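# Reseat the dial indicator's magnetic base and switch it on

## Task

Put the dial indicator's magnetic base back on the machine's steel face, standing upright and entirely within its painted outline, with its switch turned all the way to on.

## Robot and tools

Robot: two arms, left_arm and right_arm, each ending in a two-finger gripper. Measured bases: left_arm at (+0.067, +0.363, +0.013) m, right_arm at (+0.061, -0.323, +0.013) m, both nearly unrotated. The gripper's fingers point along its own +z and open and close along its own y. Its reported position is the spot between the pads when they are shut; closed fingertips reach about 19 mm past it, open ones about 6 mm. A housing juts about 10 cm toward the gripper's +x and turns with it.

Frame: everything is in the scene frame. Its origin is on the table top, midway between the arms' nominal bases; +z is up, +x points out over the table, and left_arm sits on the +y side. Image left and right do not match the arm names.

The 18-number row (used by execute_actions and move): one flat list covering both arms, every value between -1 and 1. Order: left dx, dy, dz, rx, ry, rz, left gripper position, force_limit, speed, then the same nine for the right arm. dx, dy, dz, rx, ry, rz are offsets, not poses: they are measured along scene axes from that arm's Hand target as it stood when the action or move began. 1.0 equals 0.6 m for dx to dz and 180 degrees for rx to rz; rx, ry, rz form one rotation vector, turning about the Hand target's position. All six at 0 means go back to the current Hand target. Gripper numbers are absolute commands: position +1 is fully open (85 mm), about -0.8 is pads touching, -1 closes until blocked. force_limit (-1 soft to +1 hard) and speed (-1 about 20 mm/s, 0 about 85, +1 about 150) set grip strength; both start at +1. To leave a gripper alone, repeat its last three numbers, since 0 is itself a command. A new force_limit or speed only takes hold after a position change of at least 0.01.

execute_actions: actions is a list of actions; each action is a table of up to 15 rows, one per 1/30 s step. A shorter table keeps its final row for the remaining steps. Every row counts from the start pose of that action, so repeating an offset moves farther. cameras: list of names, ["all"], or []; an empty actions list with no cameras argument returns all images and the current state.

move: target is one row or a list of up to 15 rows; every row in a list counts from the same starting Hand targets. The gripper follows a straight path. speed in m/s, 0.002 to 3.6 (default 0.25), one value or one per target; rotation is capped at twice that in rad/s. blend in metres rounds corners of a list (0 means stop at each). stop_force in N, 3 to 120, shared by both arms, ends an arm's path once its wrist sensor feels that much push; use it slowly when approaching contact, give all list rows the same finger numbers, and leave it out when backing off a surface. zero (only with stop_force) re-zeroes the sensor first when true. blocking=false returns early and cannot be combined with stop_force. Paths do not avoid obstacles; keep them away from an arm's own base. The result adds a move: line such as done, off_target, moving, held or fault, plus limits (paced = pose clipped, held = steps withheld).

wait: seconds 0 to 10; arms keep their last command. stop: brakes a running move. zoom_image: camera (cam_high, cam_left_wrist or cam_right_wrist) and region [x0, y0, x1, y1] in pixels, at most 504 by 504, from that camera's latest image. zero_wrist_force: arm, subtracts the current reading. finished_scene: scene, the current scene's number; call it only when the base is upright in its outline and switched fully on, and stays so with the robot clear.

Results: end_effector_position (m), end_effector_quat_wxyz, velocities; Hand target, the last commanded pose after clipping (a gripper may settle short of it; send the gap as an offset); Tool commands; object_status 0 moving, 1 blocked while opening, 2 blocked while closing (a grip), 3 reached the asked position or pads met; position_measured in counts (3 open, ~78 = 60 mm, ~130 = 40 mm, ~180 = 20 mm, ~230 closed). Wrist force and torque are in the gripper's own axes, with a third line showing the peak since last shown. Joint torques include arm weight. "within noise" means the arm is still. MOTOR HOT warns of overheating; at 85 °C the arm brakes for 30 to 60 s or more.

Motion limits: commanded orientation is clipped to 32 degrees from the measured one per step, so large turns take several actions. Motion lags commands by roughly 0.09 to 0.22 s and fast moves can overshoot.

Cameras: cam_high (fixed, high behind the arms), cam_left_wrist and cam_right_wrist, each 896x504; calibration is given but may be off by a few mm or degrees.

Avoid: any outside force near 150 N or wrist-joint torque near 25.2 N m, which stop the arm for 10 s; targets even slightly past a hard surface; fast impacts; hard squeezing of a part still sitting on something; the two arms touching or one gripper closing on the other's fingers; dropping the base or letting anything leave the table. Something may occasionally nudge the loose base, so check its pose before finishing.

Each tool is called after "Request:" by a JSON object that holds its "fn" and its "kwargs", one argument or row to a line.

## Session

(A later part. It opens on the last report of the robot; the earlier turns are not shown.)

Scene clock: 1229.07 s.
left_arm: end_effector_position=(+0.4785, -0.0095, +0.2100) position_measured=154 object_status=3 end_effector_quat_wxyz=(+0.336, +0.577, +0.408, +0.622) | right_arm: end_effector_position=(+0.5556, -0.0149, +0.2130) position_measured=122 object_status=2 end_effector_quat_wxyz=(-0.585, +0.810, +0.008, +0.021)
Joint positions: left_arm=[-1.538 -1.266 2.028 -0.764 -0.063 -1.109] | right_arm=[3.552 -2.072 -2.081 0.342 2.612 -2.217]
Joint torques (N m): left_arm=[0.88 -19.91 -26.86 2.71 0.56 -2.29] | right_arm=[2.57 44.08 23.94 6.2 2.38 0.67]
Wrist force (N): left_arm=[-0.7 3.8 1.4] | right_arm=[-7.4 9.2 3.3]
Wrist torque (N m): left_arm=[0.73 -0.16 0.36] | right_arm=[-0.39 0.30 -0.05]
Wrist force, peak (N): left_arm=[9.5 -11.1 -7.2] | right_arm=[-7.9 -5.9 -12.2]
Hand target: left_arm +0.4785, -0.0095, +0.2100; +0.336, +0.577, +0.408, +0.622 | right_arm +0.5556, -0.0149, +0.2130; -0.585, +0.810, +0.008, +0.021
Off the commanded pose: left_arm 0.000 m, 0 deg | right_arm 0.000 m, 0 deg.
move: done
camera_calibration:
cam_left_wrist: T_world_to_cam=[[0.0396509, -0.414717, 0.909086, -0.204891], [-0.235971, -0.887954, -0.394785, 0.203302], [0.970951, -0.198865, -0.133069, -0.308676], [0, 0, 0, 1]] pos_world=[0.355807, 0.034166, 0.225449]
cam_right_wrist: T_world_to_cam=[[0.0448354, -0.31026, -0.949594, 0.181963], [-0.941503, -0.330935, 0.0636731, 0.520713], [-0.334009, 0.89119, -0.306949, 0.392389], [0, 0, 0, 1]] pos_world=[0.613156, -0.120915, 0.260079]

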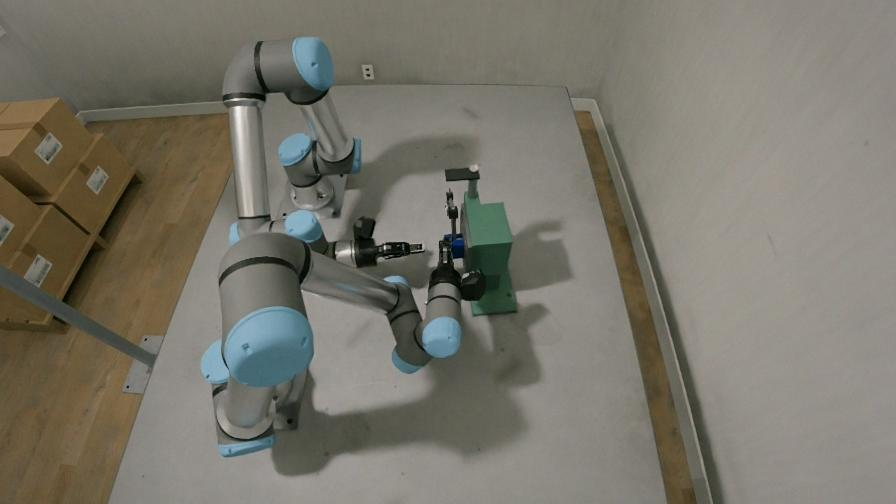

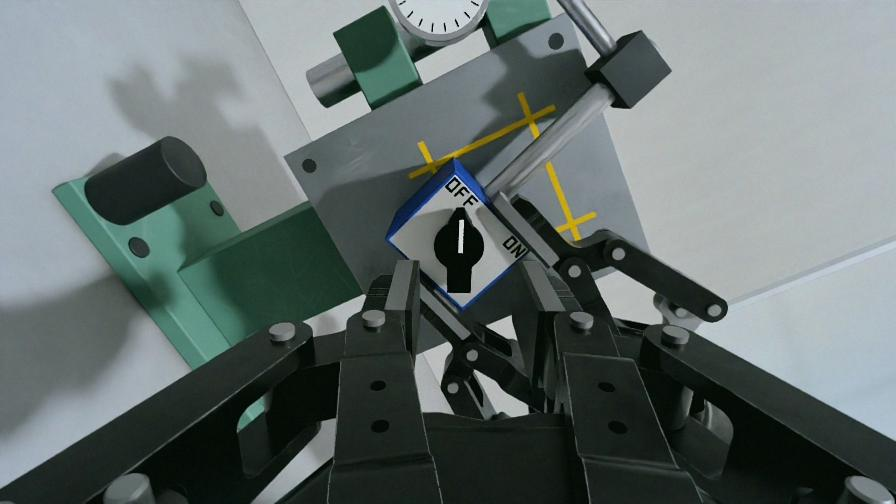

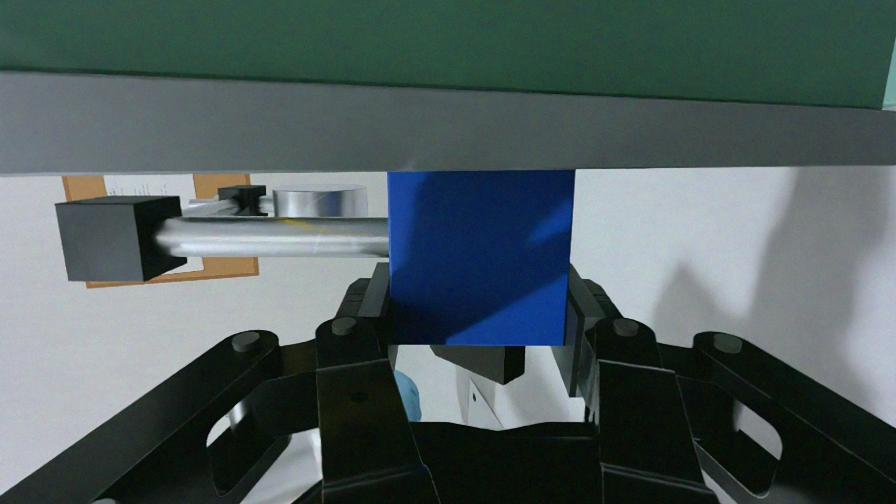

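Request:
{"fn": "move", "kwargs": {
  "target": [
    [-0.05,-0.0061,0.0,0.0,0.0,0,-0.2,-0.2,0,0,0,0,0,0,0,-0.98,0.5,-1],
    [-0.0975,-0.0092,0.0667,0.35067,0.04307,0,-0.2,-0.2,0,0,0,0,0,0,0,-0.98,0.5,-1]
  ],
  "speed": 0.2,
  "blend": [0.02, 0],
  "cameras": ["cam_left_wrist", "cam_right_wrist"]
}}

Request:
{"fn": "zoom_image", "kwargs": {
  "camera": "cam_left_wrist",
  "region": [320, 90, 580, 350]
}}

Scene clock: 1261.57 s.
left_arm: end_effector_position=(+0.4200, -0.0151, +0.2500) position_measured=154 object_status=3 end_effector_quat_wxyz=(-0.043, +0.706, +0.043, +0.705) | right_arm: end_effector_position=(+0.5556, -0.0149, +0.2130) position_measured=122 object_status=2 end_effector_quat_wxyz=(-0.585, +0.810, +0.008, +0.021)
Joint positions: left_arm=[-1.682 -1.36 2.021 -0.666 -0.208 0.004] | right_arm=[3.552 -2.072 -2.081 0.342 2.612 -2.217]
Joint torques (N m): left_arm=[6.56 -21.89 -4.36 2.47 1.44 -1.99] | right_arm=[3.89 49.21 27.42 6.07 2.19 1.03]
Wrist force (N): left_arm=[3.0 1.8 1.6] | right_arm=[-7.5 9.6 3.3]
Wrist torque (N m): left_arm=[0.31 -0.85 -0.08] | right_arm=[-0.39 0.30 -0.02]
Wrist force, peak (N): left_arm=[-0.5 3.7 4.1] | right_arm=[-7.7 10.6 3.6]
Hand target: left_arm +0.4200, -0.0150, +0.2500; -0.043, +0.706, +0.043, +0.705 | right_arm +0.5556, -0.0149, +0.2130; -0.585, +0.810, +0.008, +0.021
Off the commanded pose: left_arm 0.000 m, 0 deg | right_arm 0.000 m, 0 deg.
move: done; blend cut to 0.0151 m at target 1
camera_calibration:
cam_left_wrist: T_world_to_cam=[[0.110724, -0.993345, 0.0317001, -0.0605061], [-0.336873, -0.0675197, -0.939126, 0.39116], [0.935017, 0.0933051, -0.342107, -0.175852], [0, 0, 0, 1]] pos_world=[0.302896, -0.0172846, 0.309106]
cam_right_wrist: T_world_to_cam=[[0.0449249, -0.31023, -0.949599, 0.181913], [-0.941498, -0.330965, 0.0635832, 0.52073], [-0.33401, 0.89119, -0.30695, 0.39239], [0, 0, 0, 1]] pos_world=[0.613156, -0.120915, 0.260079]
Images, in order (width x height): cam_left_wrist 896x504, cam_right_wrist 896x504.

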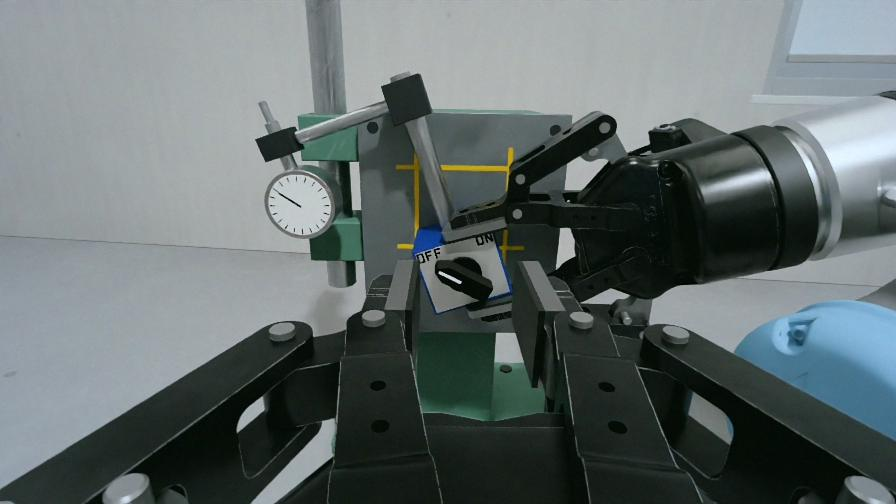

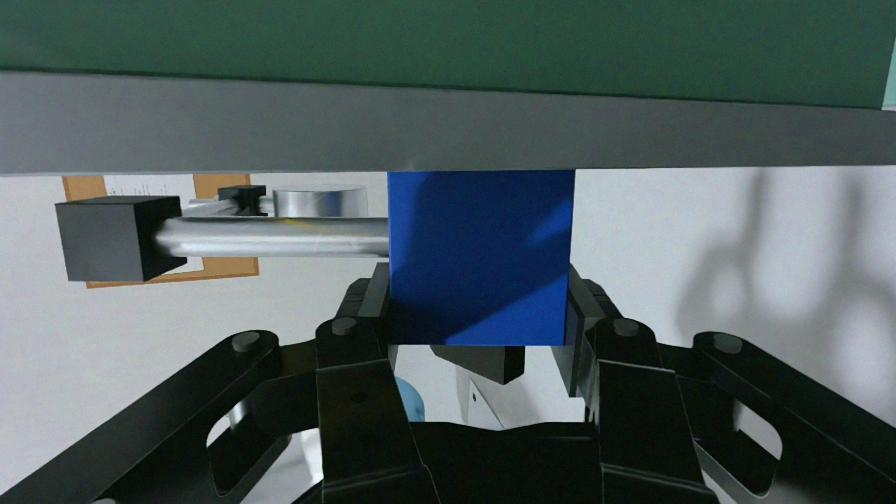

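Scaled by 1.938 from the camera's 896x504 image, which has a finer 1280x720 frame.

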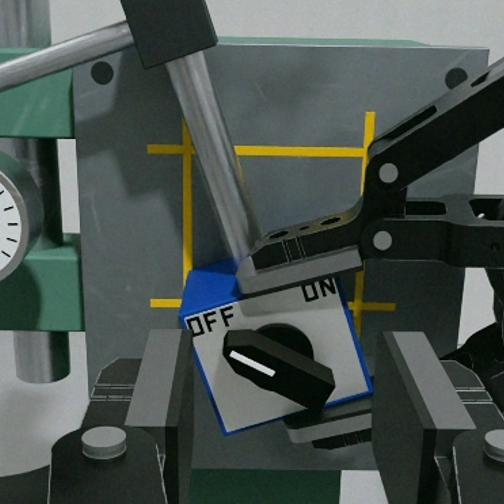

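Request:
{"fn": "move", "kwargs": {
  "target": [
    [0,0,0,0,0,0,-0.2,-0.2,0,-0.0066,-0.0008,0,0,0,0,-0.98,0.5,-1],
    [0,0,0,0,0,0,-0.2,-0.2,0,-0.0065,-0.0018,0.0398,0.10146,0.01246,0,-0.98,0.5,-1]
  ],
  "speed": 0.07,
  "blend": [0.001, 0],
  "cameras": ["cam_left_wrist", "cam_right_wrist", "cam_high"]
}}

Request:
{"fn": "zoom_image", "kwargs": {
  "camera": "cam_left_wrist",
  "region": [350, 90, 570, 310]
}}

Scene clock: 1308.00 s.
left_arm: end_effector_position=(+0.4200, -0.0150, +0.2500) position_measured=154 object_status=3 end_effector_quat_wxyz=(-0.043, +0.706, +0.043, +0.705) | right_arm: end_effector_position=(+0.5518, -0.0160, +0.2368) position_measured=122 object_status=2 end_effector_quat_wxyz=(+0.707, -0.708, +0.006, -0.006)
Joint positions: left_arm=[-1.682 -1.36 2.021 -0.666 -0.208 0.004] | right_arm=[3.526 -2.321 -1.915 1.091 2.744 -1.574]
Joint torques (N m): left_arm=[7.72 -17.17 -14.49 2.4 1.58 -1.97] | right_arm=[-1.79 55.19 4.35 2.29 -0.84 -2.13]
Wrist force (N): left_arm=[2.9 1.6 1.5] | right_arm=[-2.2 10.4 0.9]
Wrist torque (N m): left_arm=[0.28 -0.86 -0.06] | right_arm=[-0.21 0.43 0.10]
Wrist force, peak (N): left_arm=[3.2 2.2 1.7] | right_arm=[-7.5 10.6 3.5]
Hand target: left_arm +0.4200, -0.0150, +0.2500; -0.043, +0.706, +0.043, +0.705 | right_arm +0.5517, -0.0160, +0.2369; +0.707, -0.708, +0.006, -0.006
Off the commanded pose: left_arm 0.000 m, 0 deg | right_arm 0.000 m, 0 deg.
move: done
camera_calibration:
cam_left_wrist: T_world_to_cam=[[0.110773, -0.993354, 0.0312687, -0.0603842], [-0.33673, -0.0671146, -0.939206, 0.391055], [0.935063, 0.0935098, -0.341927, -0.175952], [0, 0, 0, 1]] pos_world=[0.302896, -0.0172841, 0.309007]
cam_right_wrist: T_world_to_cam=[[0.00636145, 0.00315702, -0.999975, 0.242633], [-0.940389, -0.340029, -0.00705589, 0.531189], [-0.340043, 0.94041, 0.000805748, 0.330588], [0, 0, 0, 1]] pos_world=[0.610395, -0.131035, 0.246109]

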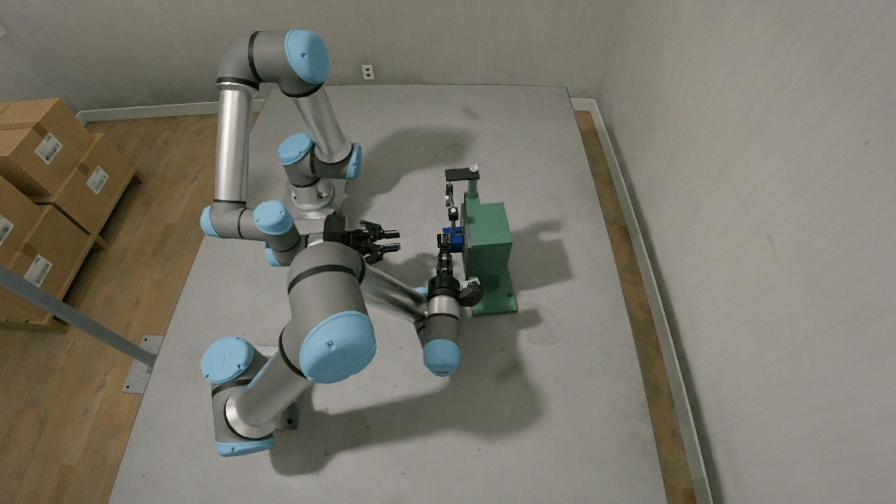

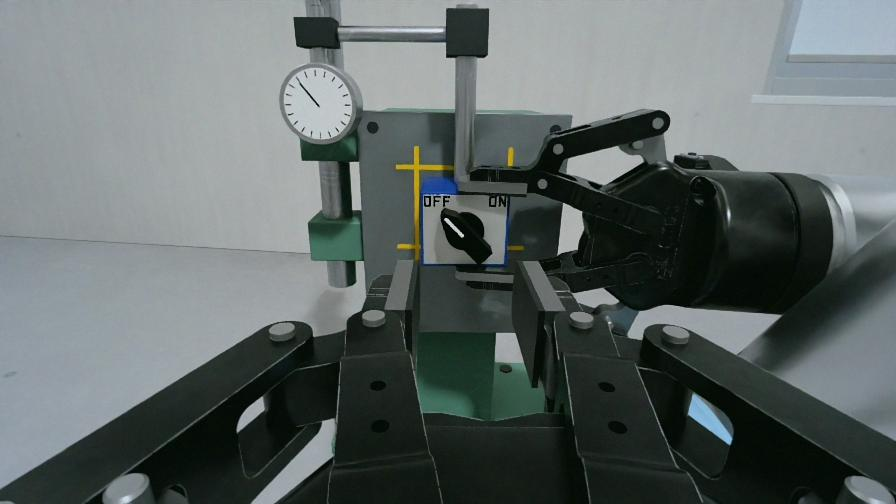

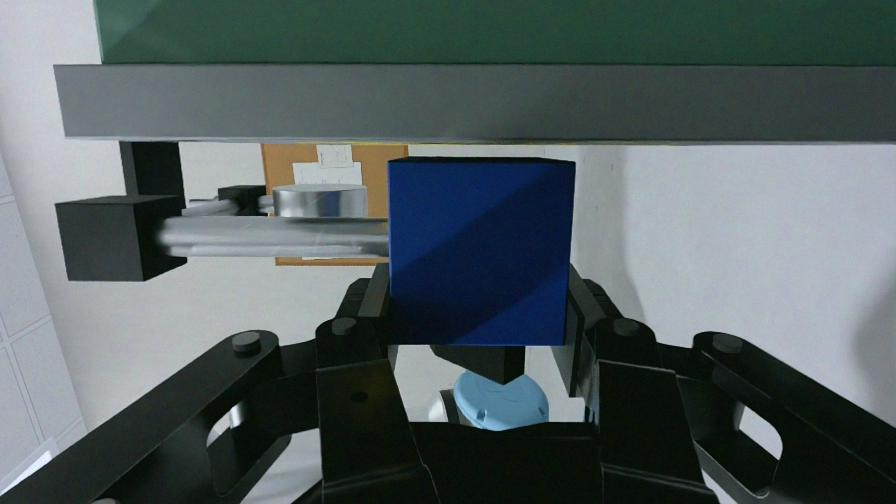

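Scaled by 2.291 from the camera's 896x504 image, which has a finer 1280x720 frame.

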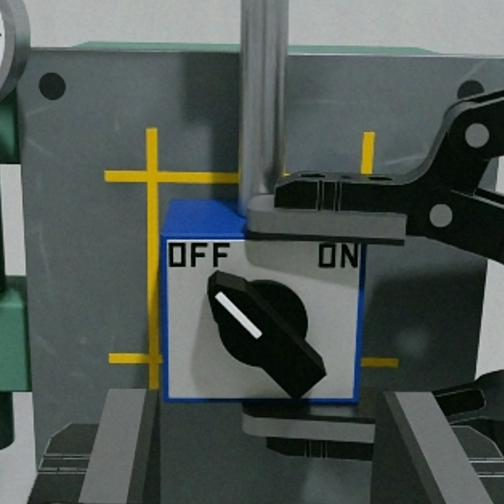

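Request:
{"fn": "move", "kwargs": {
  "target": [0,0,0,0,0,0,-0.2,-0.2,0,0.0101,-0.0002,0.0005,0,0,0,-0.98,0.5,-1],
  "speed": 0.006,
  "stop_force": 12,
  "cameras": ["cam_left_wrist", "cam_right_wrist"]
}}

Request:
{"fn": "zoom_image", "kwargs": {
  "camera": "cam_left_wrist",
  "region": [350, 90, 570, 310]
}}

Request:
{"fn": "zoom_image", "kwargs": {
  "camera": "cam_right_wrist",
  "region": [350, 110, 610, 370]
}}

Scene clock: 1348.53 s.
left_arm: end_effector_position=(+0.4200, -0.0150, +0.2500) position_measured=154 object_status=3 end_effector_quat_wxyz=(-0.043, +0.706, +0.043, +0.705) | right_arm: end_effector_position=(+0.5559, -0.0161, +0.2371) position_measured=122 object_status=2 end_effector_quat_wxyz=(+0.707, -0.708, +0.006, -0.006)
Joint positions: left_arm=[-1.682 -1.36 2.021 -0.666 -0.208 0.004] | right_arm=[3.523 -2.326 -1.902 1.083 2.748 -1.574]
Joint torques (N m): left_arm=[8.16 -18.51 -27.52 1.88 1.31 -1.7] | right_arm=[3.09 55.6 9.1 2.61 -3.36 -0.38]
Wrist force (N): left_arm=[3.1 1.7 1.7] | right_arm=[-13.4 11.6 1.8]
Wrist torque (N m): left_arm=[0.29 -0.88 -0.07] | right_arm=[-0.20 0.45 -0.10]
Wrist force, peak (N): left_arm=[3.4 1.7 1.9] | right_arm=[-21.4 13.8 -3.7]
Hand target: left_arm +0.4200, -0.0150, +0.2500; -0.043, +0.706, +0.043, +0.705 | right_arm +0.5559, -0.0161, +0.2371; +0.707, -0.708, +0.006, -0.006 (not the last commanded pose)
Off the commanded pose: left_arm 0.000 m, 0 deg | right_arm 0.002 m, 0 deg.
move: contact (right_arm)
camera_calibration:
cam_left_wrist: T_world_to_cam=[[0.110776, -0.993353, 0.0312684, -0.060385], [-0.336818, -0.067124, -0.939174, 0.391072], [0.935031, 0.0935064, -0.342015, -0.175915], [0, 0, 0, 1]] pos_world=[0.302895, -0.0172841, 0.309007]
cam_right_wrist: T_world_to_cam=[[0.00636106, 0.00315844, -0.999975, 0.242807], [-0.940313, -0.340237, -0.00705618, 0.535067], [-0.340251, 0.940334, 0.000805653, 0.332135], [0, 0, 0, 1]] pos_world=[0.614595, -0.131035, 0.246309]
Images, in order (width x height): cam_left_wrist 896x504, cam_right_wrist 896x504.

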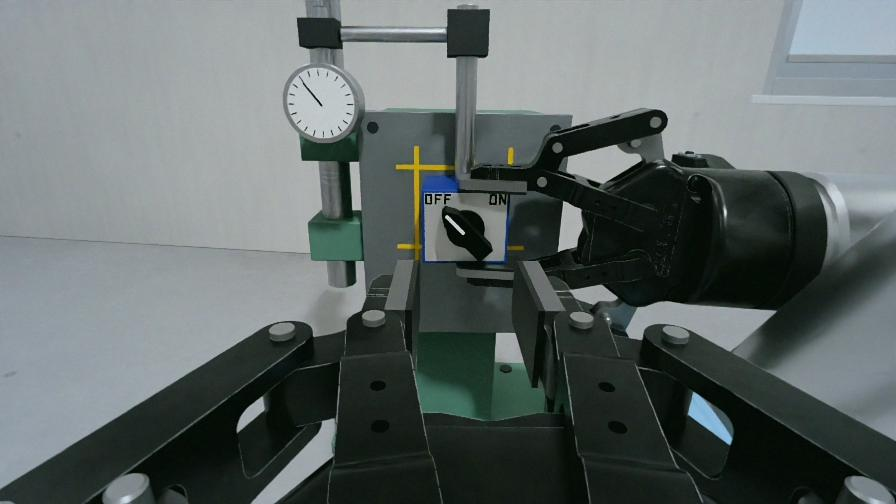

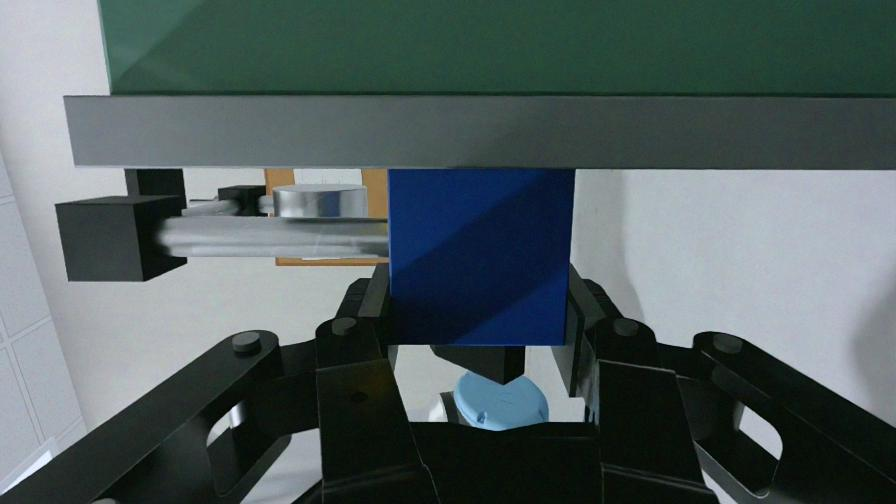

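Scaled by 2.291 from the camera's 896x504 image, which has a finer 1280x720 frame.

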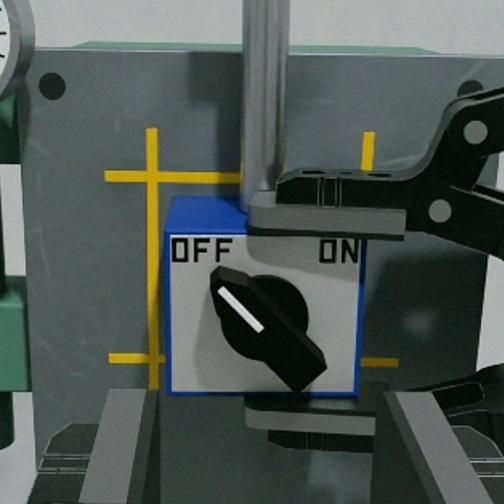

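Scaled by 1.938 from the camera's 896x504 image, which has a finer 1280x720 frame.

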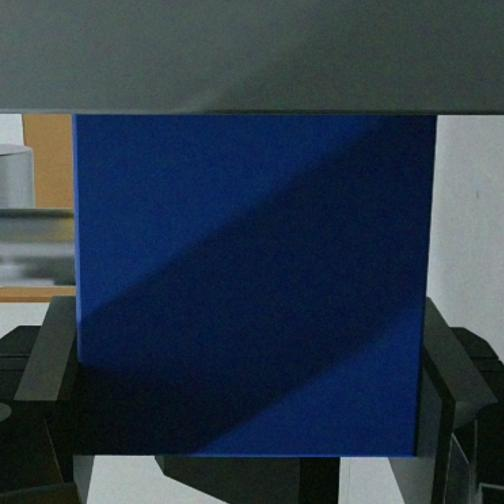

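Request:
{"fn": "move", "kwargs": {
  "target": [0.1142,0.0053,-0.0232,-0.25088,-0.03081,0,-0.2,-0.2,0,0,0,0,0,0,0,-0.98,0.5,-1],
  "speed": 0.2
}}

Request:
{"fn": "move", "kwargs": {
  "target": [0.0578,0.0072,0,0,0,0,-0.2,-0.2,0,0,0,0,0,0,0,-0.98,0.5,-1],
  "speed": 0.07,
  "stop_force": 15,
  "cameras": ["cam_left_wrist", "cam_right_wrist"]
}}

Request:
{"fn": "zoom_image", "kwargs": {
  "camera": "cam_left_wrist",
  "region": [340, 120, 600, 380]
}}

Scene clock: 1391.03 s.
left_arm: end_effector_position=(+0.4886, -0.0120, +0.2361) position_measured=154 object_status=3 end_effector_quat_wxyz=(+0.233, +0.635, +0.313, +0.666) | right_arm: end_effector_position=(+0.5559, -0.0161, +0.2371) position_measured=122 object_status=2 end_effector_quat_wxyz=(+0.707, -0.708, +0.006, -0.006)
Joint positions: left_arm=[-1.514 -1.312 2.003 -0.759 -0.04 -0.726] | right_arm=[3.523 -2.326 -1.902 1.083 2.748 -1.574]
Joint torques (N m): left_arm=[-6.29 -32.61 -4.5 -2.43 -1.52 2.81] | right_arm=[1.69 55.11 10.54 2.89 -2.54 -0.51]
Wrist force (N): left_arm=[0.3 3.4 1.1] | right_arm=[-13.3 11.8 1.5]
Wrist torque (N m): left_arm=[0.61 -0.37 0.17] | right_arm=[-0.19 0.46 -0.09]
Wrist force, peak (N): left_arm=[3.2 2.2 1.9] | right_arm=[-13.5 11.8 1.5]
Hand target: left_arm +0.4885, -0.0119, +0.2361; +0.234, +0.634, +0.313, +0.667 | right_arm +0.5559, -0.0161, +0.2371; +0.707, -0.708, +0.006, -0.006
Off the commanded pose: left_arm 0.000 m, 0 deg | right_arm 0.000 m, 0 deg.
move: done

Scene clock: 1392.97 s.
left_arm: end_effector_position=(+0.5232, -0.0076, +0.2361) position_measured=154 object_status=3 end_effector_quat_wxyz=(+0.234, +0.634, +0.313, +0.667) | right_arm: end_effector_position=(+0.5559, -0.0161, +0.2371) position_measured=122 object_status=2 end_effector_quat_wxyz=(+0.707, -0.708, +0.006, -0.006)
Joint positions: left_arm=[-1.432 -1.275 1.953 -0.672 0.043 -0.8] | right_arm=[3.523 -2.326 -1.902 1.083 2.748 -1.574]
Joint torques (N m): left_arm=[0.16 -21.2 -28.82 2.24 1.42 -1.93] | right_arm=[2.01 55.86 10.75 2.55 -2.36 -0.29]
Wrist force (N): left_arm=[0.2 3.4 1.3] | right_arm=[-13.5 11.8 1.3]
Wrist torque (N m): left_arm=[0.62 -0.32 0.25] | right_arm=[-0.20 0.49 -0.09]
Wrist force, peak (N): left_arm=[0.2 3.3 2.5] | right_arm=[-13.6 11.8 1.4]
Hand target: left_arm +0.5232, -0.0075, +0.2361; +0.234, +0.634, +0.313, +0.667 | right_arm +0.5559, -0.0161, +0.2371; +0.707, -0.708, +0.006, -0.006
Off the commanded pose: left_arm 0.000 m, 0 deg | right_arm 0.000 m, 0 deg.
move: done
camera_calibration:
cam_left_wrist: T_world_to_cam=[[0.0715193, -0.674546, 0.734761, -0.20713], [-0.255974, -0.724389, -0.640108, 0.295449], [0.964034, -0.142299, -0.224474, -0.322619], [0, 0, 0, 1]] pos_world=[0.401457, 0.0283926, 0.268891]
cam_right_wrist: T_world_to_cam=[[0.00636043, 0.00315904, -0.999975, 0.242807], [-0.940281, -0.340326, -0.00705587, 0.535035], [-0.34034, 0.940302, 0.000805765, 0.332185], [0, 0, 0, 1]] pos_world=[0.614595, -0.131035, 0.246309]
Images, in order (width x height): cam_left_wrist 896x504, cam_right_wrist 896x504.

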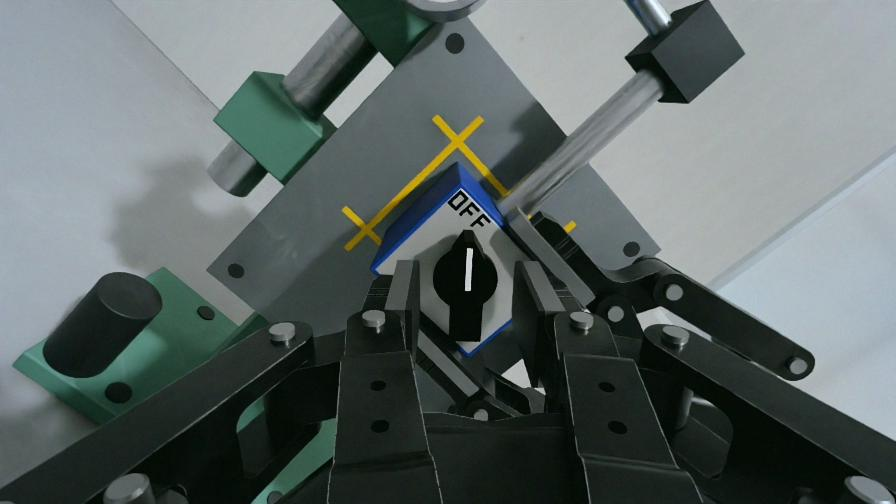

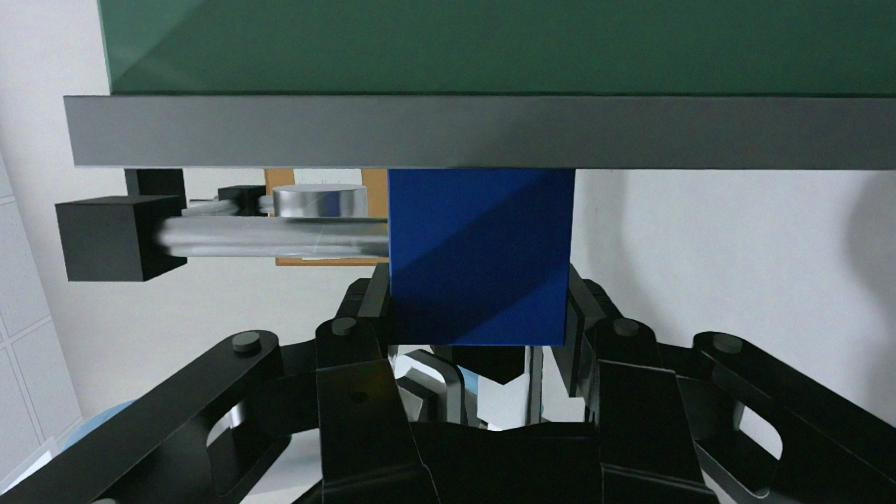

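Scaled by 1.938 from the camera's 896x504 image, which has a finer 1280x720 frame.

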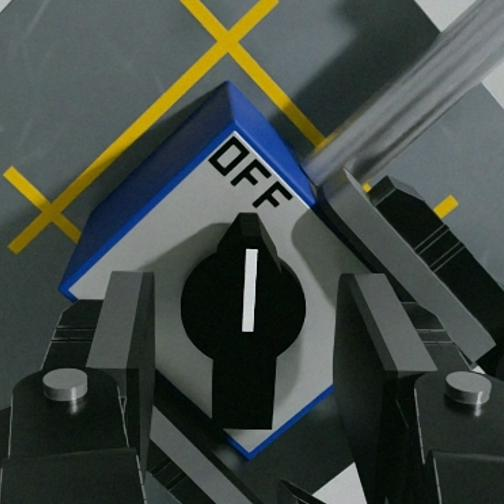

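Request:
{"fn": "move", "kwargs": {
  "target": [
    [0,0,0,0.01103,0.00135,0,-0.2,-0.2,0,0,0,0,0,0,0,-0.98,0.5,-1],
    [0,0,0,0.01103,0.00135,0,-1,-0.2,-1,0,0,0,0,0,0,-0.98,0.5,-1]
  ],
  "speed": 0.1,
  "cameras": ["cam_left_wrist"]
}}

Scene clock: 1413.03 s.
left_arm: end_effector_position=(+0.5232, -0.0075, +0.2361) position_measured=207 object_status=0 end_effector_quat_wxyz=(+0.222, +0.640, +0.302, +0.671) | right_arm: end_effector_position=(+0.5559, -0.0161, +0.2371) position_measured=122 object_status=2 end_effector_quat_wxyz=(+0.707, -0.708, +0.006, -0.006)
Joint positions: left_arm=[-1.432 -1.275 1.952 -0.668 0.043 -0.769] | right_arm=[3.523 -2.326 -1.902 1.083 2.748 -1.574]
Joint torques (N m): left_arm=[4.66 -36.69 -6.33 -2.38 -0.92 2.99] | right_arm=[1.72 53.98 11.03 2.35 -2.4 -0.11]
Wrist force (N): left_arm=[1.6 0.5 -6.0] | right_arm=[-12.7 11.2 0.9]
Wrist torque (N m): left_arm=[0.60 -0.41 -0.19] | right_arm=[-0.02 0.48 -0.14]
Wrist force, peak (N): left_arm=[1.3 0.3 -6.2] | right_arm=[-13.6 11.8 1.5]
Hand target: left_arm +0.5232, -0.0075, +0.2361; +0.222, +0.640, +0.302, +0.671 | right_arm +0.5559, -0.0161, +0.2371; +0.707, -0.708, +0.006, -0.006
Off the commanded pose: left_arm 0.000 m, 0 deg | right_arm 0.000 m, 0 deg.
move: done
camera_calibration:
cam_left_wrist: T_world_to_cam=[[0.074639, -0.699594, 0.710632, -0.203262], [-0.258804, -0.701792, -0.663708, 0.302657], [0.963042, -0.134376, -0.233439, -0.319862], [0, 0, 0, 1]] pos_world=[0.401541, 0.0272201, 0.270652]
Images, in order (width x height): cam_left_wrist 896x504.

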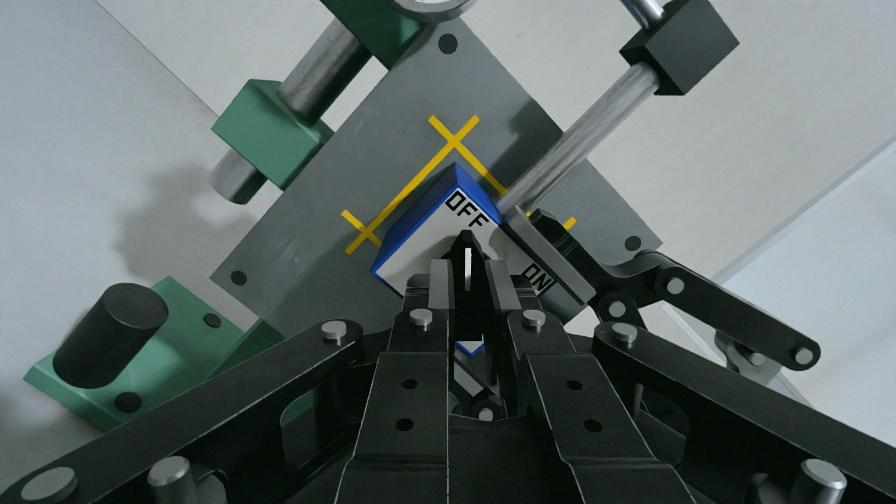

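Request:
{"fn": "move", "kwargs": {
  "target": [0,0,0,0.16542,0.02032,0,-1,-0.2,-1,0,0,0,0,0,0,-0.98,0.5,-1],
  "speed": 0.2
}}

Scene clock: 1418.53 s.
left_arm: end_effector_position=(+0.5232, -0.0075, +0.2361) position_measured=207 object_status=2 end_effector_quat_wxyz=(+0.040, +0.697, +0.126, +0.704) | right_arm: end_effector_position=(+0.5559, -0.0161, +0.2371) position_measured=122 object_status=2 end_effector_quat_wxyz=(+0.707, -0.708, +0.006, -0.006)
Joint positions: left_arm=[-1.432 -1.254 1.921 -0.55 0.042 -0.353] | right_arm=[3.523 -2.326 -1.902 1.083 2.748 -1.574]
Joint torques (N m): left_arm=[-8.34 -21.89 -31.06 2.15 -0.13 -0.82] | right_arm=[0.65 43.91 12.07 0.56 -2.43 0.14]
Wrist force (N): left_arm=[-2.9 -0.6 6.2] | right_arm=[-10.4 16.0 0.7]
Wrist torque (N m): left_arm=[0.43 -0.67 -0.32] | right_arm=[0.19 0.48 -0.45]
Wrist force, peak (N): left_arm=[-3.0 0.4 6.6] | right_arm=[-10.5 16.4 0.7]
Hand target: left_arm +0.5232, -0.0075, +0.2361; +0.040, +0.696, +0.126, +0.706 | right_arm +0.5559, -0.0161, +0.2371; +0.707, -0.708, +0.006, -0.006
Off the commanded pose: left_arm 0.000 m, 0 deg | right_arm 0.000 m, 0 deg.
move: done

Request:
{"fn": "move", "kwargs": {
  "target": [0,0,0,0.16542,0.02032,0,-1,-0.2,-1,0,0,0,0,0,0,-0.98,0.5,-1],
  "speed": 0.2,
  "cameras": ["cam_left_wrist"]
}}

Scene clock: 1423.63 s.
left_arm: end_effector_position=(+0.5231, -0.0075, +0.2361) position_measured=207 object_status=2 end_effector_quat_wxyz=(-0.144, +0.707, -0.058, +0.690) | right_arm: end_effector_position=(+0.5559, -0.0161, +0.2371) position_measured=122 object_status=2 end_effector_quat_wxyz=(+0.707, -0.708, +0.006, -0.006)
Joint positions: left_arm=[-1.432 -1.24 1.902 -0.478 0.041 0.103] | right_arm=[3.523 -2.326 -1.902 1.083 2.748 -1.574]
Joint torques (N m): left_arm=[-8.98 -21.44 -28.61 1.51 0 -0.64] | right_arm=[-2.4 40.77 13.27 0.15 -2.75 0.41]
Wrist force (N): left_arm=[0.9 -0.1 18.7] | right_arm=[-10.5 15.6 0.6]
Wrist torque (N m): left_arm=[0.14 -0.81 -0.22] | right_arm=[0.17 0.48 -0.45]
Wrist force, peak (N): left_arm=[2.4 2.0 19.3] | right_arm=[-10.7 16.6 0.6]
Hand target: left_arm +0.5232, -0.0075, +0.2361; -0.144, +0.705, -0.058, +0.692 | right_arm +0.5559, -0.0161, +0.2371; +0.707, -0.708, +0.006, -0.006
Off the commanded pose: left_arm 0.000 m, 0 deg | right_arm 0.000 m, 0 deg.
move: done
camera_calibration:
cam_left_wrist: T_world_to_cam=[[0.106483, -0.96139, -0.253754, 0.00581891], [-0.375568, 0.197411, -0.905526, 0.427604], [0.920657, 0.191725, -0.340047, -0.270008], [0, 0, 0, 1]] pos_world=[0.40856, -0.0270521, 0.296868]
Images, in order (width x height): cam_left_wrist 896x504.

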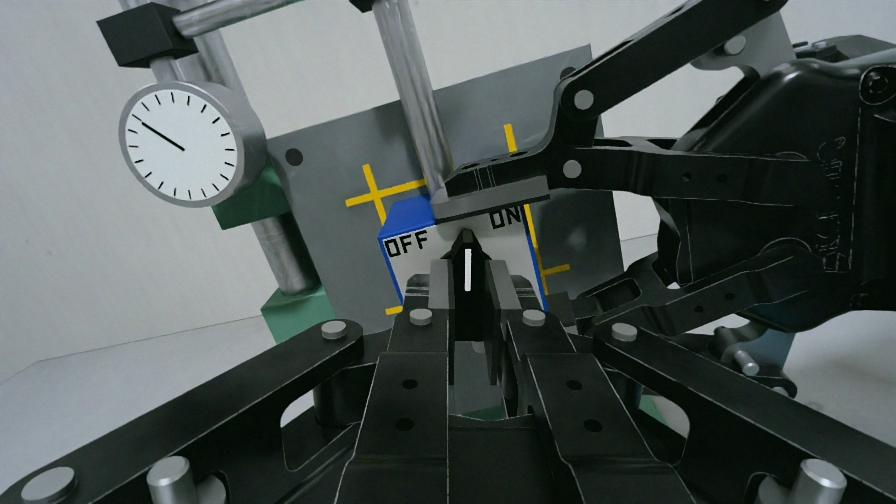

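Request:
{"fn": "move", "kwargs": {
  "target": [0.0005,0,0,0.15164,0.01862,0,-1,-0.2,-1,0,0,0,0,0,0,-0.98,0.5,-1],
  "speed": 0.2,
  "cameras": ["cam_left_wrist"]
}}

Request:
{"fn": "zoom_image", "kwargs": {
  "camera": "cam_left_wrist",
  "region": [360, 150, 580, 370]
}}

Scene clock: 1432.13 s.
left_arm: end_effector_position=(+0.5234, -0.0075, +0.2361) position_measured=207 object_status=2 end_effector_quat_wxyz=(-0.304, +0.674, -0.224, +0.635) | right_arm: end_effector_position=(+0.5559, -0.0161, +0.2371) position_measured=122 object_status=2 end_effector_quat_wxyz=(+0.707, -0.708, +0.006, -0.006)
Joint positions: left_arm=[-1.431 -1.232 1.891 -0.44 0.041 0.548] | right_arm=[3.523 -2.326 -1.902 1.083 2.748 -1.574]
Joint torques (N m): left_arm=[0.23 -20.57 -31.77 0.45 1.52 -0.35] | right_arm=[-4.52 40.32 15.75 0.44 -2.86 0.2]
Wrist force (N): left_arm=[-3.0 -6.0 -13.3] | right_arm=[-10.3 15.4 0.5]
Wrist torque (N m): left_arm=[0.12 -0.64 -0.32] | right_arm=[0.17 0.46 -0.44]
Wrist force, peak (N): left_arm=[-5.3 -10.8 -15.3] | right_arm=[-10.7 16.1 0.6]
Hand target: left_arm +0.5235, -0.0075, +0.2361; -0.304, +0.671, -0.224, +0.638 | right_arm +0.5559, -0.0161, +0.2371; +0.707, -0.708, +0.006, -0.006
Off the commanded pose: left_arm 0.000 m, 0 deg | right_arm 0.000 m, 0 deg.
move: done
camera_calibration:
cam_left_wrist: T_world_to_cam=[[0.0754379, -0.737038, -0.671628, 0.122454], [-0.423847, 0.585971, -0.690646, 0.405177], [0.902587, 0.336768, -0.268187, -0.276671], [0, 0, 0, 1]] pos_world=[0.412215, -0.0539951, 0.287878]
Images, in order (width x height): cam_left_wrist 896x504.

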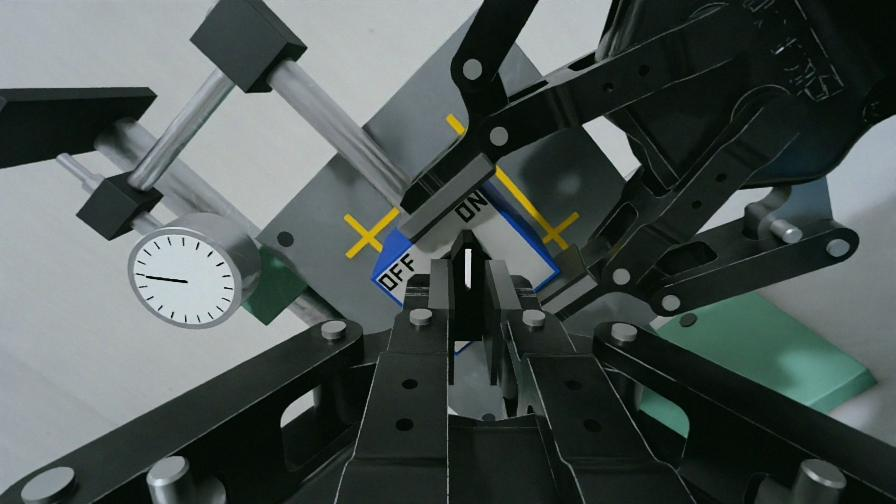

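Scaled by 2.291 from the camera's 896x504 image, which has a finer 1280x720 frame.

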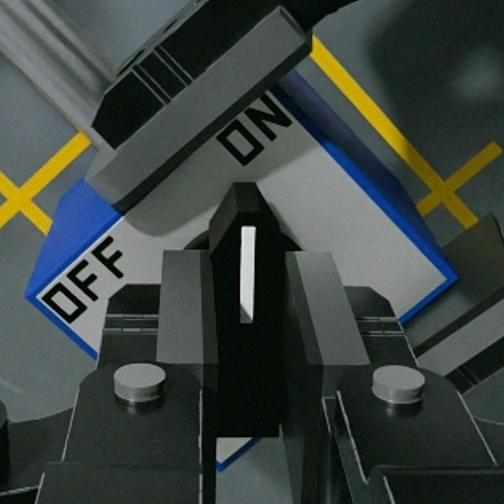

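Request:
{"fn": "move", "kwargs": {
  "target": [0.0,0,0,0.01654,0.00203,0,-1,-0.2,-1,0,0,0,0,0,0,-0.98,0.5,-1],
  "speed": 0.05
}}

Scene clock: 1437.97 s.
left_arm: end_effector_position=(+0.5235, -0.0075, +0.2361) position_measured=207 object_status=2 end_effector_quat_wxyz=(-0.320, +0.666, -0.242, +0.628) | right_arm: end_effector_position=(+0.5559, -0.0161, +0.2371) position_measured=122 object_status=2 end_effector_quat_wxyz=(+0.707, -0.708, +0.006, -0.006)
Joint positions: left_arm=[-1.431 -1.251 1.917 -0.538 0.042 0.693] | right_arm=[3.523 -2.326 -1.902 1.083 2.748 -1.574]
Joint torques (N m): left_arm=[11.23 -21.03 -30.07 1.33 2.1 -0.52] | right_arm=[-6.78 40.78 16.02 0.47 -2.71 0.36]
Wrist force (N): left_arm=[-5.0 -6.1 -16.3] | right_arm=[-10.4 15.4 0.4]
Wrist torque (N m): left_arm=[0.11 -0.79 -0.80] | right_arm=[0.18 0.47 -0.44]
Wrist force, peak (N): left_arm=[-8.2 -9.6 -14.5] | right_arm=[-10.5 16.2 0.5]
Hand target: left_arm +0.5235, -0.0075, +0.2361; -0.321, +0.665, -0.242, +0.630 | right_arm +0.5559, -0.0161, +0.2371; +0.707, -0.708, +0.006, -0.006
Off the commanded pose: left_arm 0.000 m, 0 deg | right_arm 0.000 m, 0 deg.
move: done

Request:
{"fn": "move", "kwargs": {
  "target": [0.0,0,0,0.01103,0.00135,0,-1,-0.2,-1,0,0,0,0,0,0,-0.98,0.5,-1],
  "speed": 0.05
}}

Scene clock: 1444.00 s.
left_arm: end_effector_position=(+0.5235, -0.0075, +0.2361) position_measured=207 object_status=2 end_effector_quat_wxyz=(-0.332, +0.661, -0.253, +0.623) | right_arm: end_effector_position=(+0.5559, -0.0161, +0.2371) position_measured=122 object_status=2 end_effector_quat_wxyz=(+0.707, -0.708, +0.006, -0.006)
Joint positions: left_arm=[-1.431 -1.262 1.933 -0.598 0.042 0.782] | right_arm=[3.523 -2.326 -1.902 1.083 2.748 -1.574]
Joint torques (N m): left_arm=[13.17 -19.45 -29.43 2.65 2.91 -1.39] | right_arm=[-7.45 40.82 18.1 0.5 -2.67 0.51]
Wrist force (N): left_arm=[-3.4 -5.1 -20.1] | right_arm=[-10.4 15.4 0.4]
Wrist torque (N m): left_arm=[0.04 -0.83 -1.32] | right_arm=[0.16 0.48 -0.44]
Wrist force, peak (N): left_arm=[-9.7 -8.7 -20.3] | right_arm=[-10.5 16.2 0.3]
Hand target: left_arm +0.5235, -0.0075, +0.2361; -0.332, +0.661, -0.253, +0.624 | right_arm +0.5559, -0.0161, +0.2371; +0.707, -0.708, +0.006, -0.006
Off the commanded pose: left_arm 0.000 m, 0 deg | right_arm 0.000 m, 0 deg.
move: done

Request:
{"fn": "move", "kwargs": {
  "target": [
    [0,0,0,0,0,0,-0.2,-0.2,-0.5,0,0,0,0,0,0,-0.98,0.5,-1],
    [-0.07444,-0.00914,0,0,0,0,-0.2,-0.2,-0.5,0,0,0,0,0,0,-0.98,0.5,-1]
  ],
  "speed": 0.12,
  "cameras": ["cam_left_wrist", "cam_right_wrist"]
}}

Request:
{"fn": "zoom_image", "kwargs": {
  "camera": "cam_left_wrist",
  "region": [330, 120, 590, 380]
}}

Scene clock: 1455.80 s.
left_arm: end_effector_position=(+0.4789, -0.0129, +0.2361) position_measured=154 object_status=3 end_effector_quat_wxyz=(-0.332, +0.660, -0.253, +0.624) | right_arm: end_effector_position=(+0.5559, -0.0161, +0.2371) position_measured=122 object_status=2 end_effector_quat_wxyz=(+0.707, -0.708, +0.006, -0.006)
Joint positions: left_arm=[-1.538 -1.302 1.991 -0.686 -0.064 0.852] | right_arm=[3.523 -2.326 -1.902 1.083 2.748 -1.574]
Joint torques (N m): left_arm=[0.39 -18.99 -23.96 2.43 -1.39 -2.42] | right_arm=[-6.04 41.43 18.48 0.28 -2.73 1.03]
Wrist force (N): left_arm=[3.7 -0.8 2.0] | right_arm=[-10.5 15.8 0.9]
Wrist torque (N m): left_arm=[-0.09 -1.02 -0.26] | right_arm=[0.20 0.49 -0.43]
Wrist force, peak (N): left_arm=[-7.3 -6.8 -21.7] | right_arm=[-10.7 16.2 0.4]
Hand target: left_arm +0.4789, -0.0130, +0.2361; -0.332, +0.661, -0.253, +0.624 | right_arm +0.5559, -0.0161, +0.2371; +0.707, -0.708, +0.006, -0.006
Off the commanded pose: left_arm 0.000 m, 0 deg | right_arm 0.000 m, 0 deg.
move: done
camera_calibration:
cam_left_wrist: T_world_to_cam=[[0.0723976, -0.675466, -0.733829, 0.138703], [-0.423617, 0.645272, -0.635745, 0.377148], [0.902943, 0.356889, -0.239423, -0.241323], [0, 0, 0, 1]] pos_world=[0.367626, -0.0635489, 0.283776]
cam_right_wrist: T_world_to_cam=[[0.00636043, 0.00315904, -0.999975, 0.242807], [-0.940281, -0.340326, -0.00705587, 0.535035], [-0.34034, 0.940302, 0.000805765, 0.332185], [0, 0, 0, 1]] pos_world=[0.614595, -0.131035, 0.246309]
Images, in order (width x height): cam_left_wrist 896x504, cam_right_wrist 896x504.

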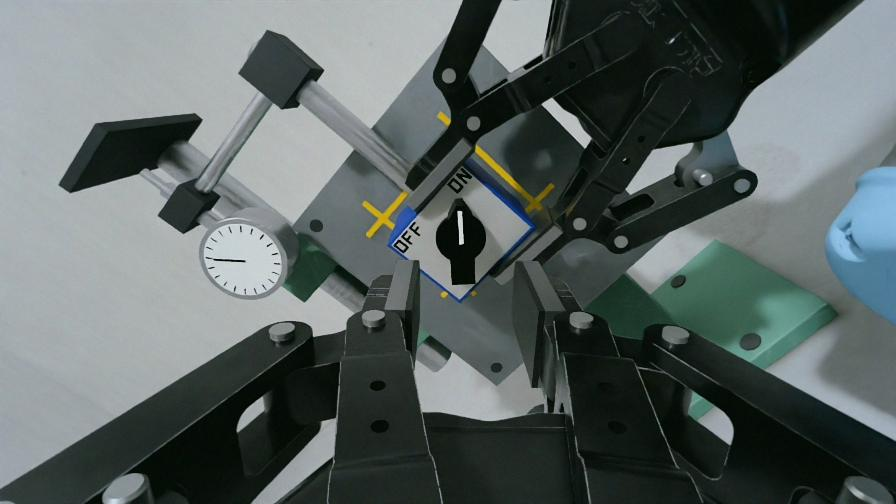

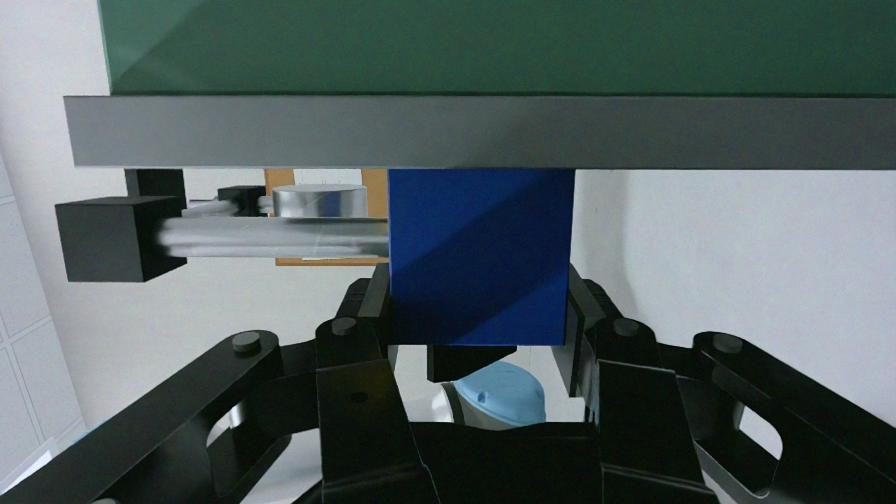

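Scaled by 1.938 from the camera's 896x504 image, which has a finer 1280x720 frame.

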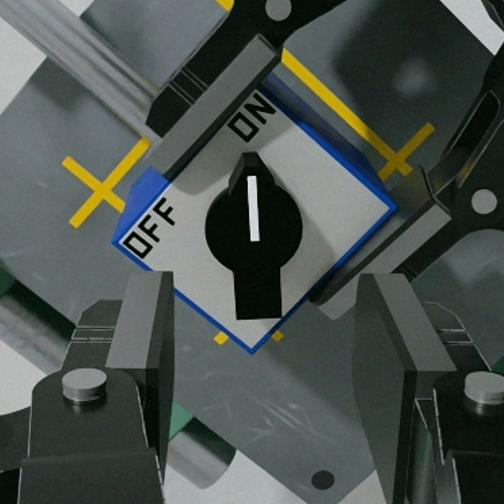

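Request:
{"fn": "execute_actions", "kwargs": {
  "actions": [
    [[0,0,0,0,0,0,-0.2,-0.2,-0.5,0,0,0,0,0,0,0.25,0.5,-1]],
    [[0,0,0,0,0,0,-0.2,-0.2,-0.5,0,0,0,0,0,0,0.25,0.5,-1]]
  ],
  "cameras": ["cam_left_wrist", "cam_right_wrist"]
}}

Scene clock: 1468.33 s.
left_arm: end_effector_position=(+0.4789, -0.0130, +0.2361) position_measured=154 object_status=3 end_effector_quat_wxyz=(-0.332, +0.661, -0.253, +0.624) | right_arm: end_effector_position=(+0.5559, -0.0161, +0.2371) position_measured=98 object_status=3 end_effector_quat_wxyz=(+0.707, -0.708, +0.006, -0.006)
Joint positions: left_arm=[-1.538 -1.306 1.994 -0.702 -0.064 0.868] | right_arm=[3.523 -2.326 -1.902 1.083 2.748 -1.574]
Joint torques (N m): left_arm=[-5.33 -33.99 -3.61 -2.2 -1.08 2.29] | right_arm=[-6.64 41.44 20.36 2.48 0.89 1.04]
Wrist force (N): left_arm=[3.9 -0.9 1.7] | right_arm=[-3.3 1.1 1.0]
Wrist torque (N m): left_arm=[-0.10 -1.07 -0.37] | right_arm=[0.13 0.58 -0.06]
Wrist force, peak (N): left_arm=[3.9 -0.9 1.9] | right_arm=[-10.6 16.3 0.6]
Hand target: left_arm +0.4789, -0.0130, +0.2361; -0.332, +0.661, -0.253, +0.624 | right_arm +0.5559, -0.0161, +0.2371; +0.707, -0.708, +0.006, -0.006
Off the commanded pose: left_arm 0.000 m, 0 deg | right_arm 0.000 m, 0 deg.
Step readings (end_effector_position of left_arm | right_arm):
0: (+0.4789, -0.0130, +0.2361) | (+0.5559, -0.0161, +0.2371)
1: (+0.4789, -0.0130, +0.2361) | (+0.5559, -0.0161, +0.2371)
2: (+0.4789, -0.0131, +0.2361) | (+0.5559, -0.0161, +0.2371)
4: (+0.4789, -0.0132, +0.2361) | (+0.5559, -0.0161, +0.2371)
8: (+0.4789, -0.0131, +0.2361) | (+0.5559, -0.0161, +0.2371)
15: (+0.4789, -0.0130, +0.2361) | (+0.5559, -0.0161, +0.2371)
16: (+0.4789, -0.0130, +0.2361) | (+0.5559, -0.0161, +0.2371)
17: (+0.4789, -0.0130, +0.2361) | (+0.5559, -0.0161, +0.2371)
19: (+0.4789, -0.0130, +0.2361) | (+0.5559, -0.0161, +0.2371)
23: (+0.4789, -0.0130, +0.2361) | (+0.5559, -0.0161, +0.2371)
30: (+0.4789, -0.0130, +0.2361) | (+0.5559, -0.0161, +0.2371)
camera_calibration:
cam_left_wrist: T_world_to_cam=[[0.0717665, -0.67561, -0.733758, 0.138905], [-0.424259, 0.64511, -0.635482, 0.377472], [0.902693, 0.35691, -0.240336, -0.241002], [0, 0, 0, 1]] pos_world=[0.367728, -0.0636487, 0.283878]
cam_right_wrist: T_world_to_cam=[[0.00636043, 0.00315904, -0.999975, 0.242807], [-0.940281, -0.340326, -0.00705587, 0.535035], [-0.34034, 0.940302, 0.000805765, 0.332185], [0, 0, 0, 1]] pos_world=[0.614595, -0.131035, 0.246309]
Images, in order (width x height): cam_left_wrist 896x504, cam_right_wrist 896x504.

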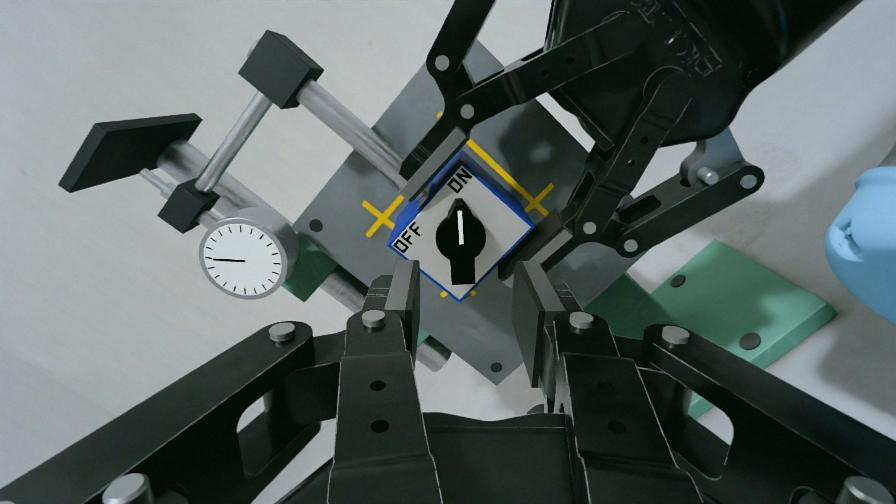

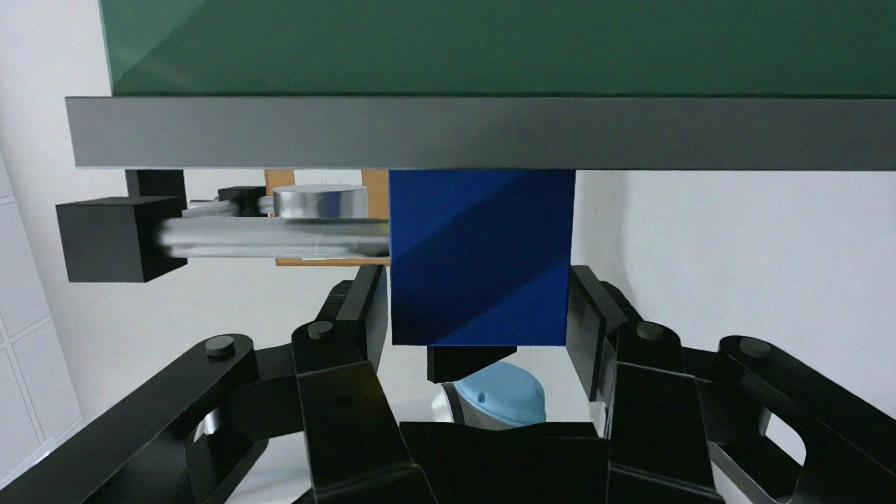

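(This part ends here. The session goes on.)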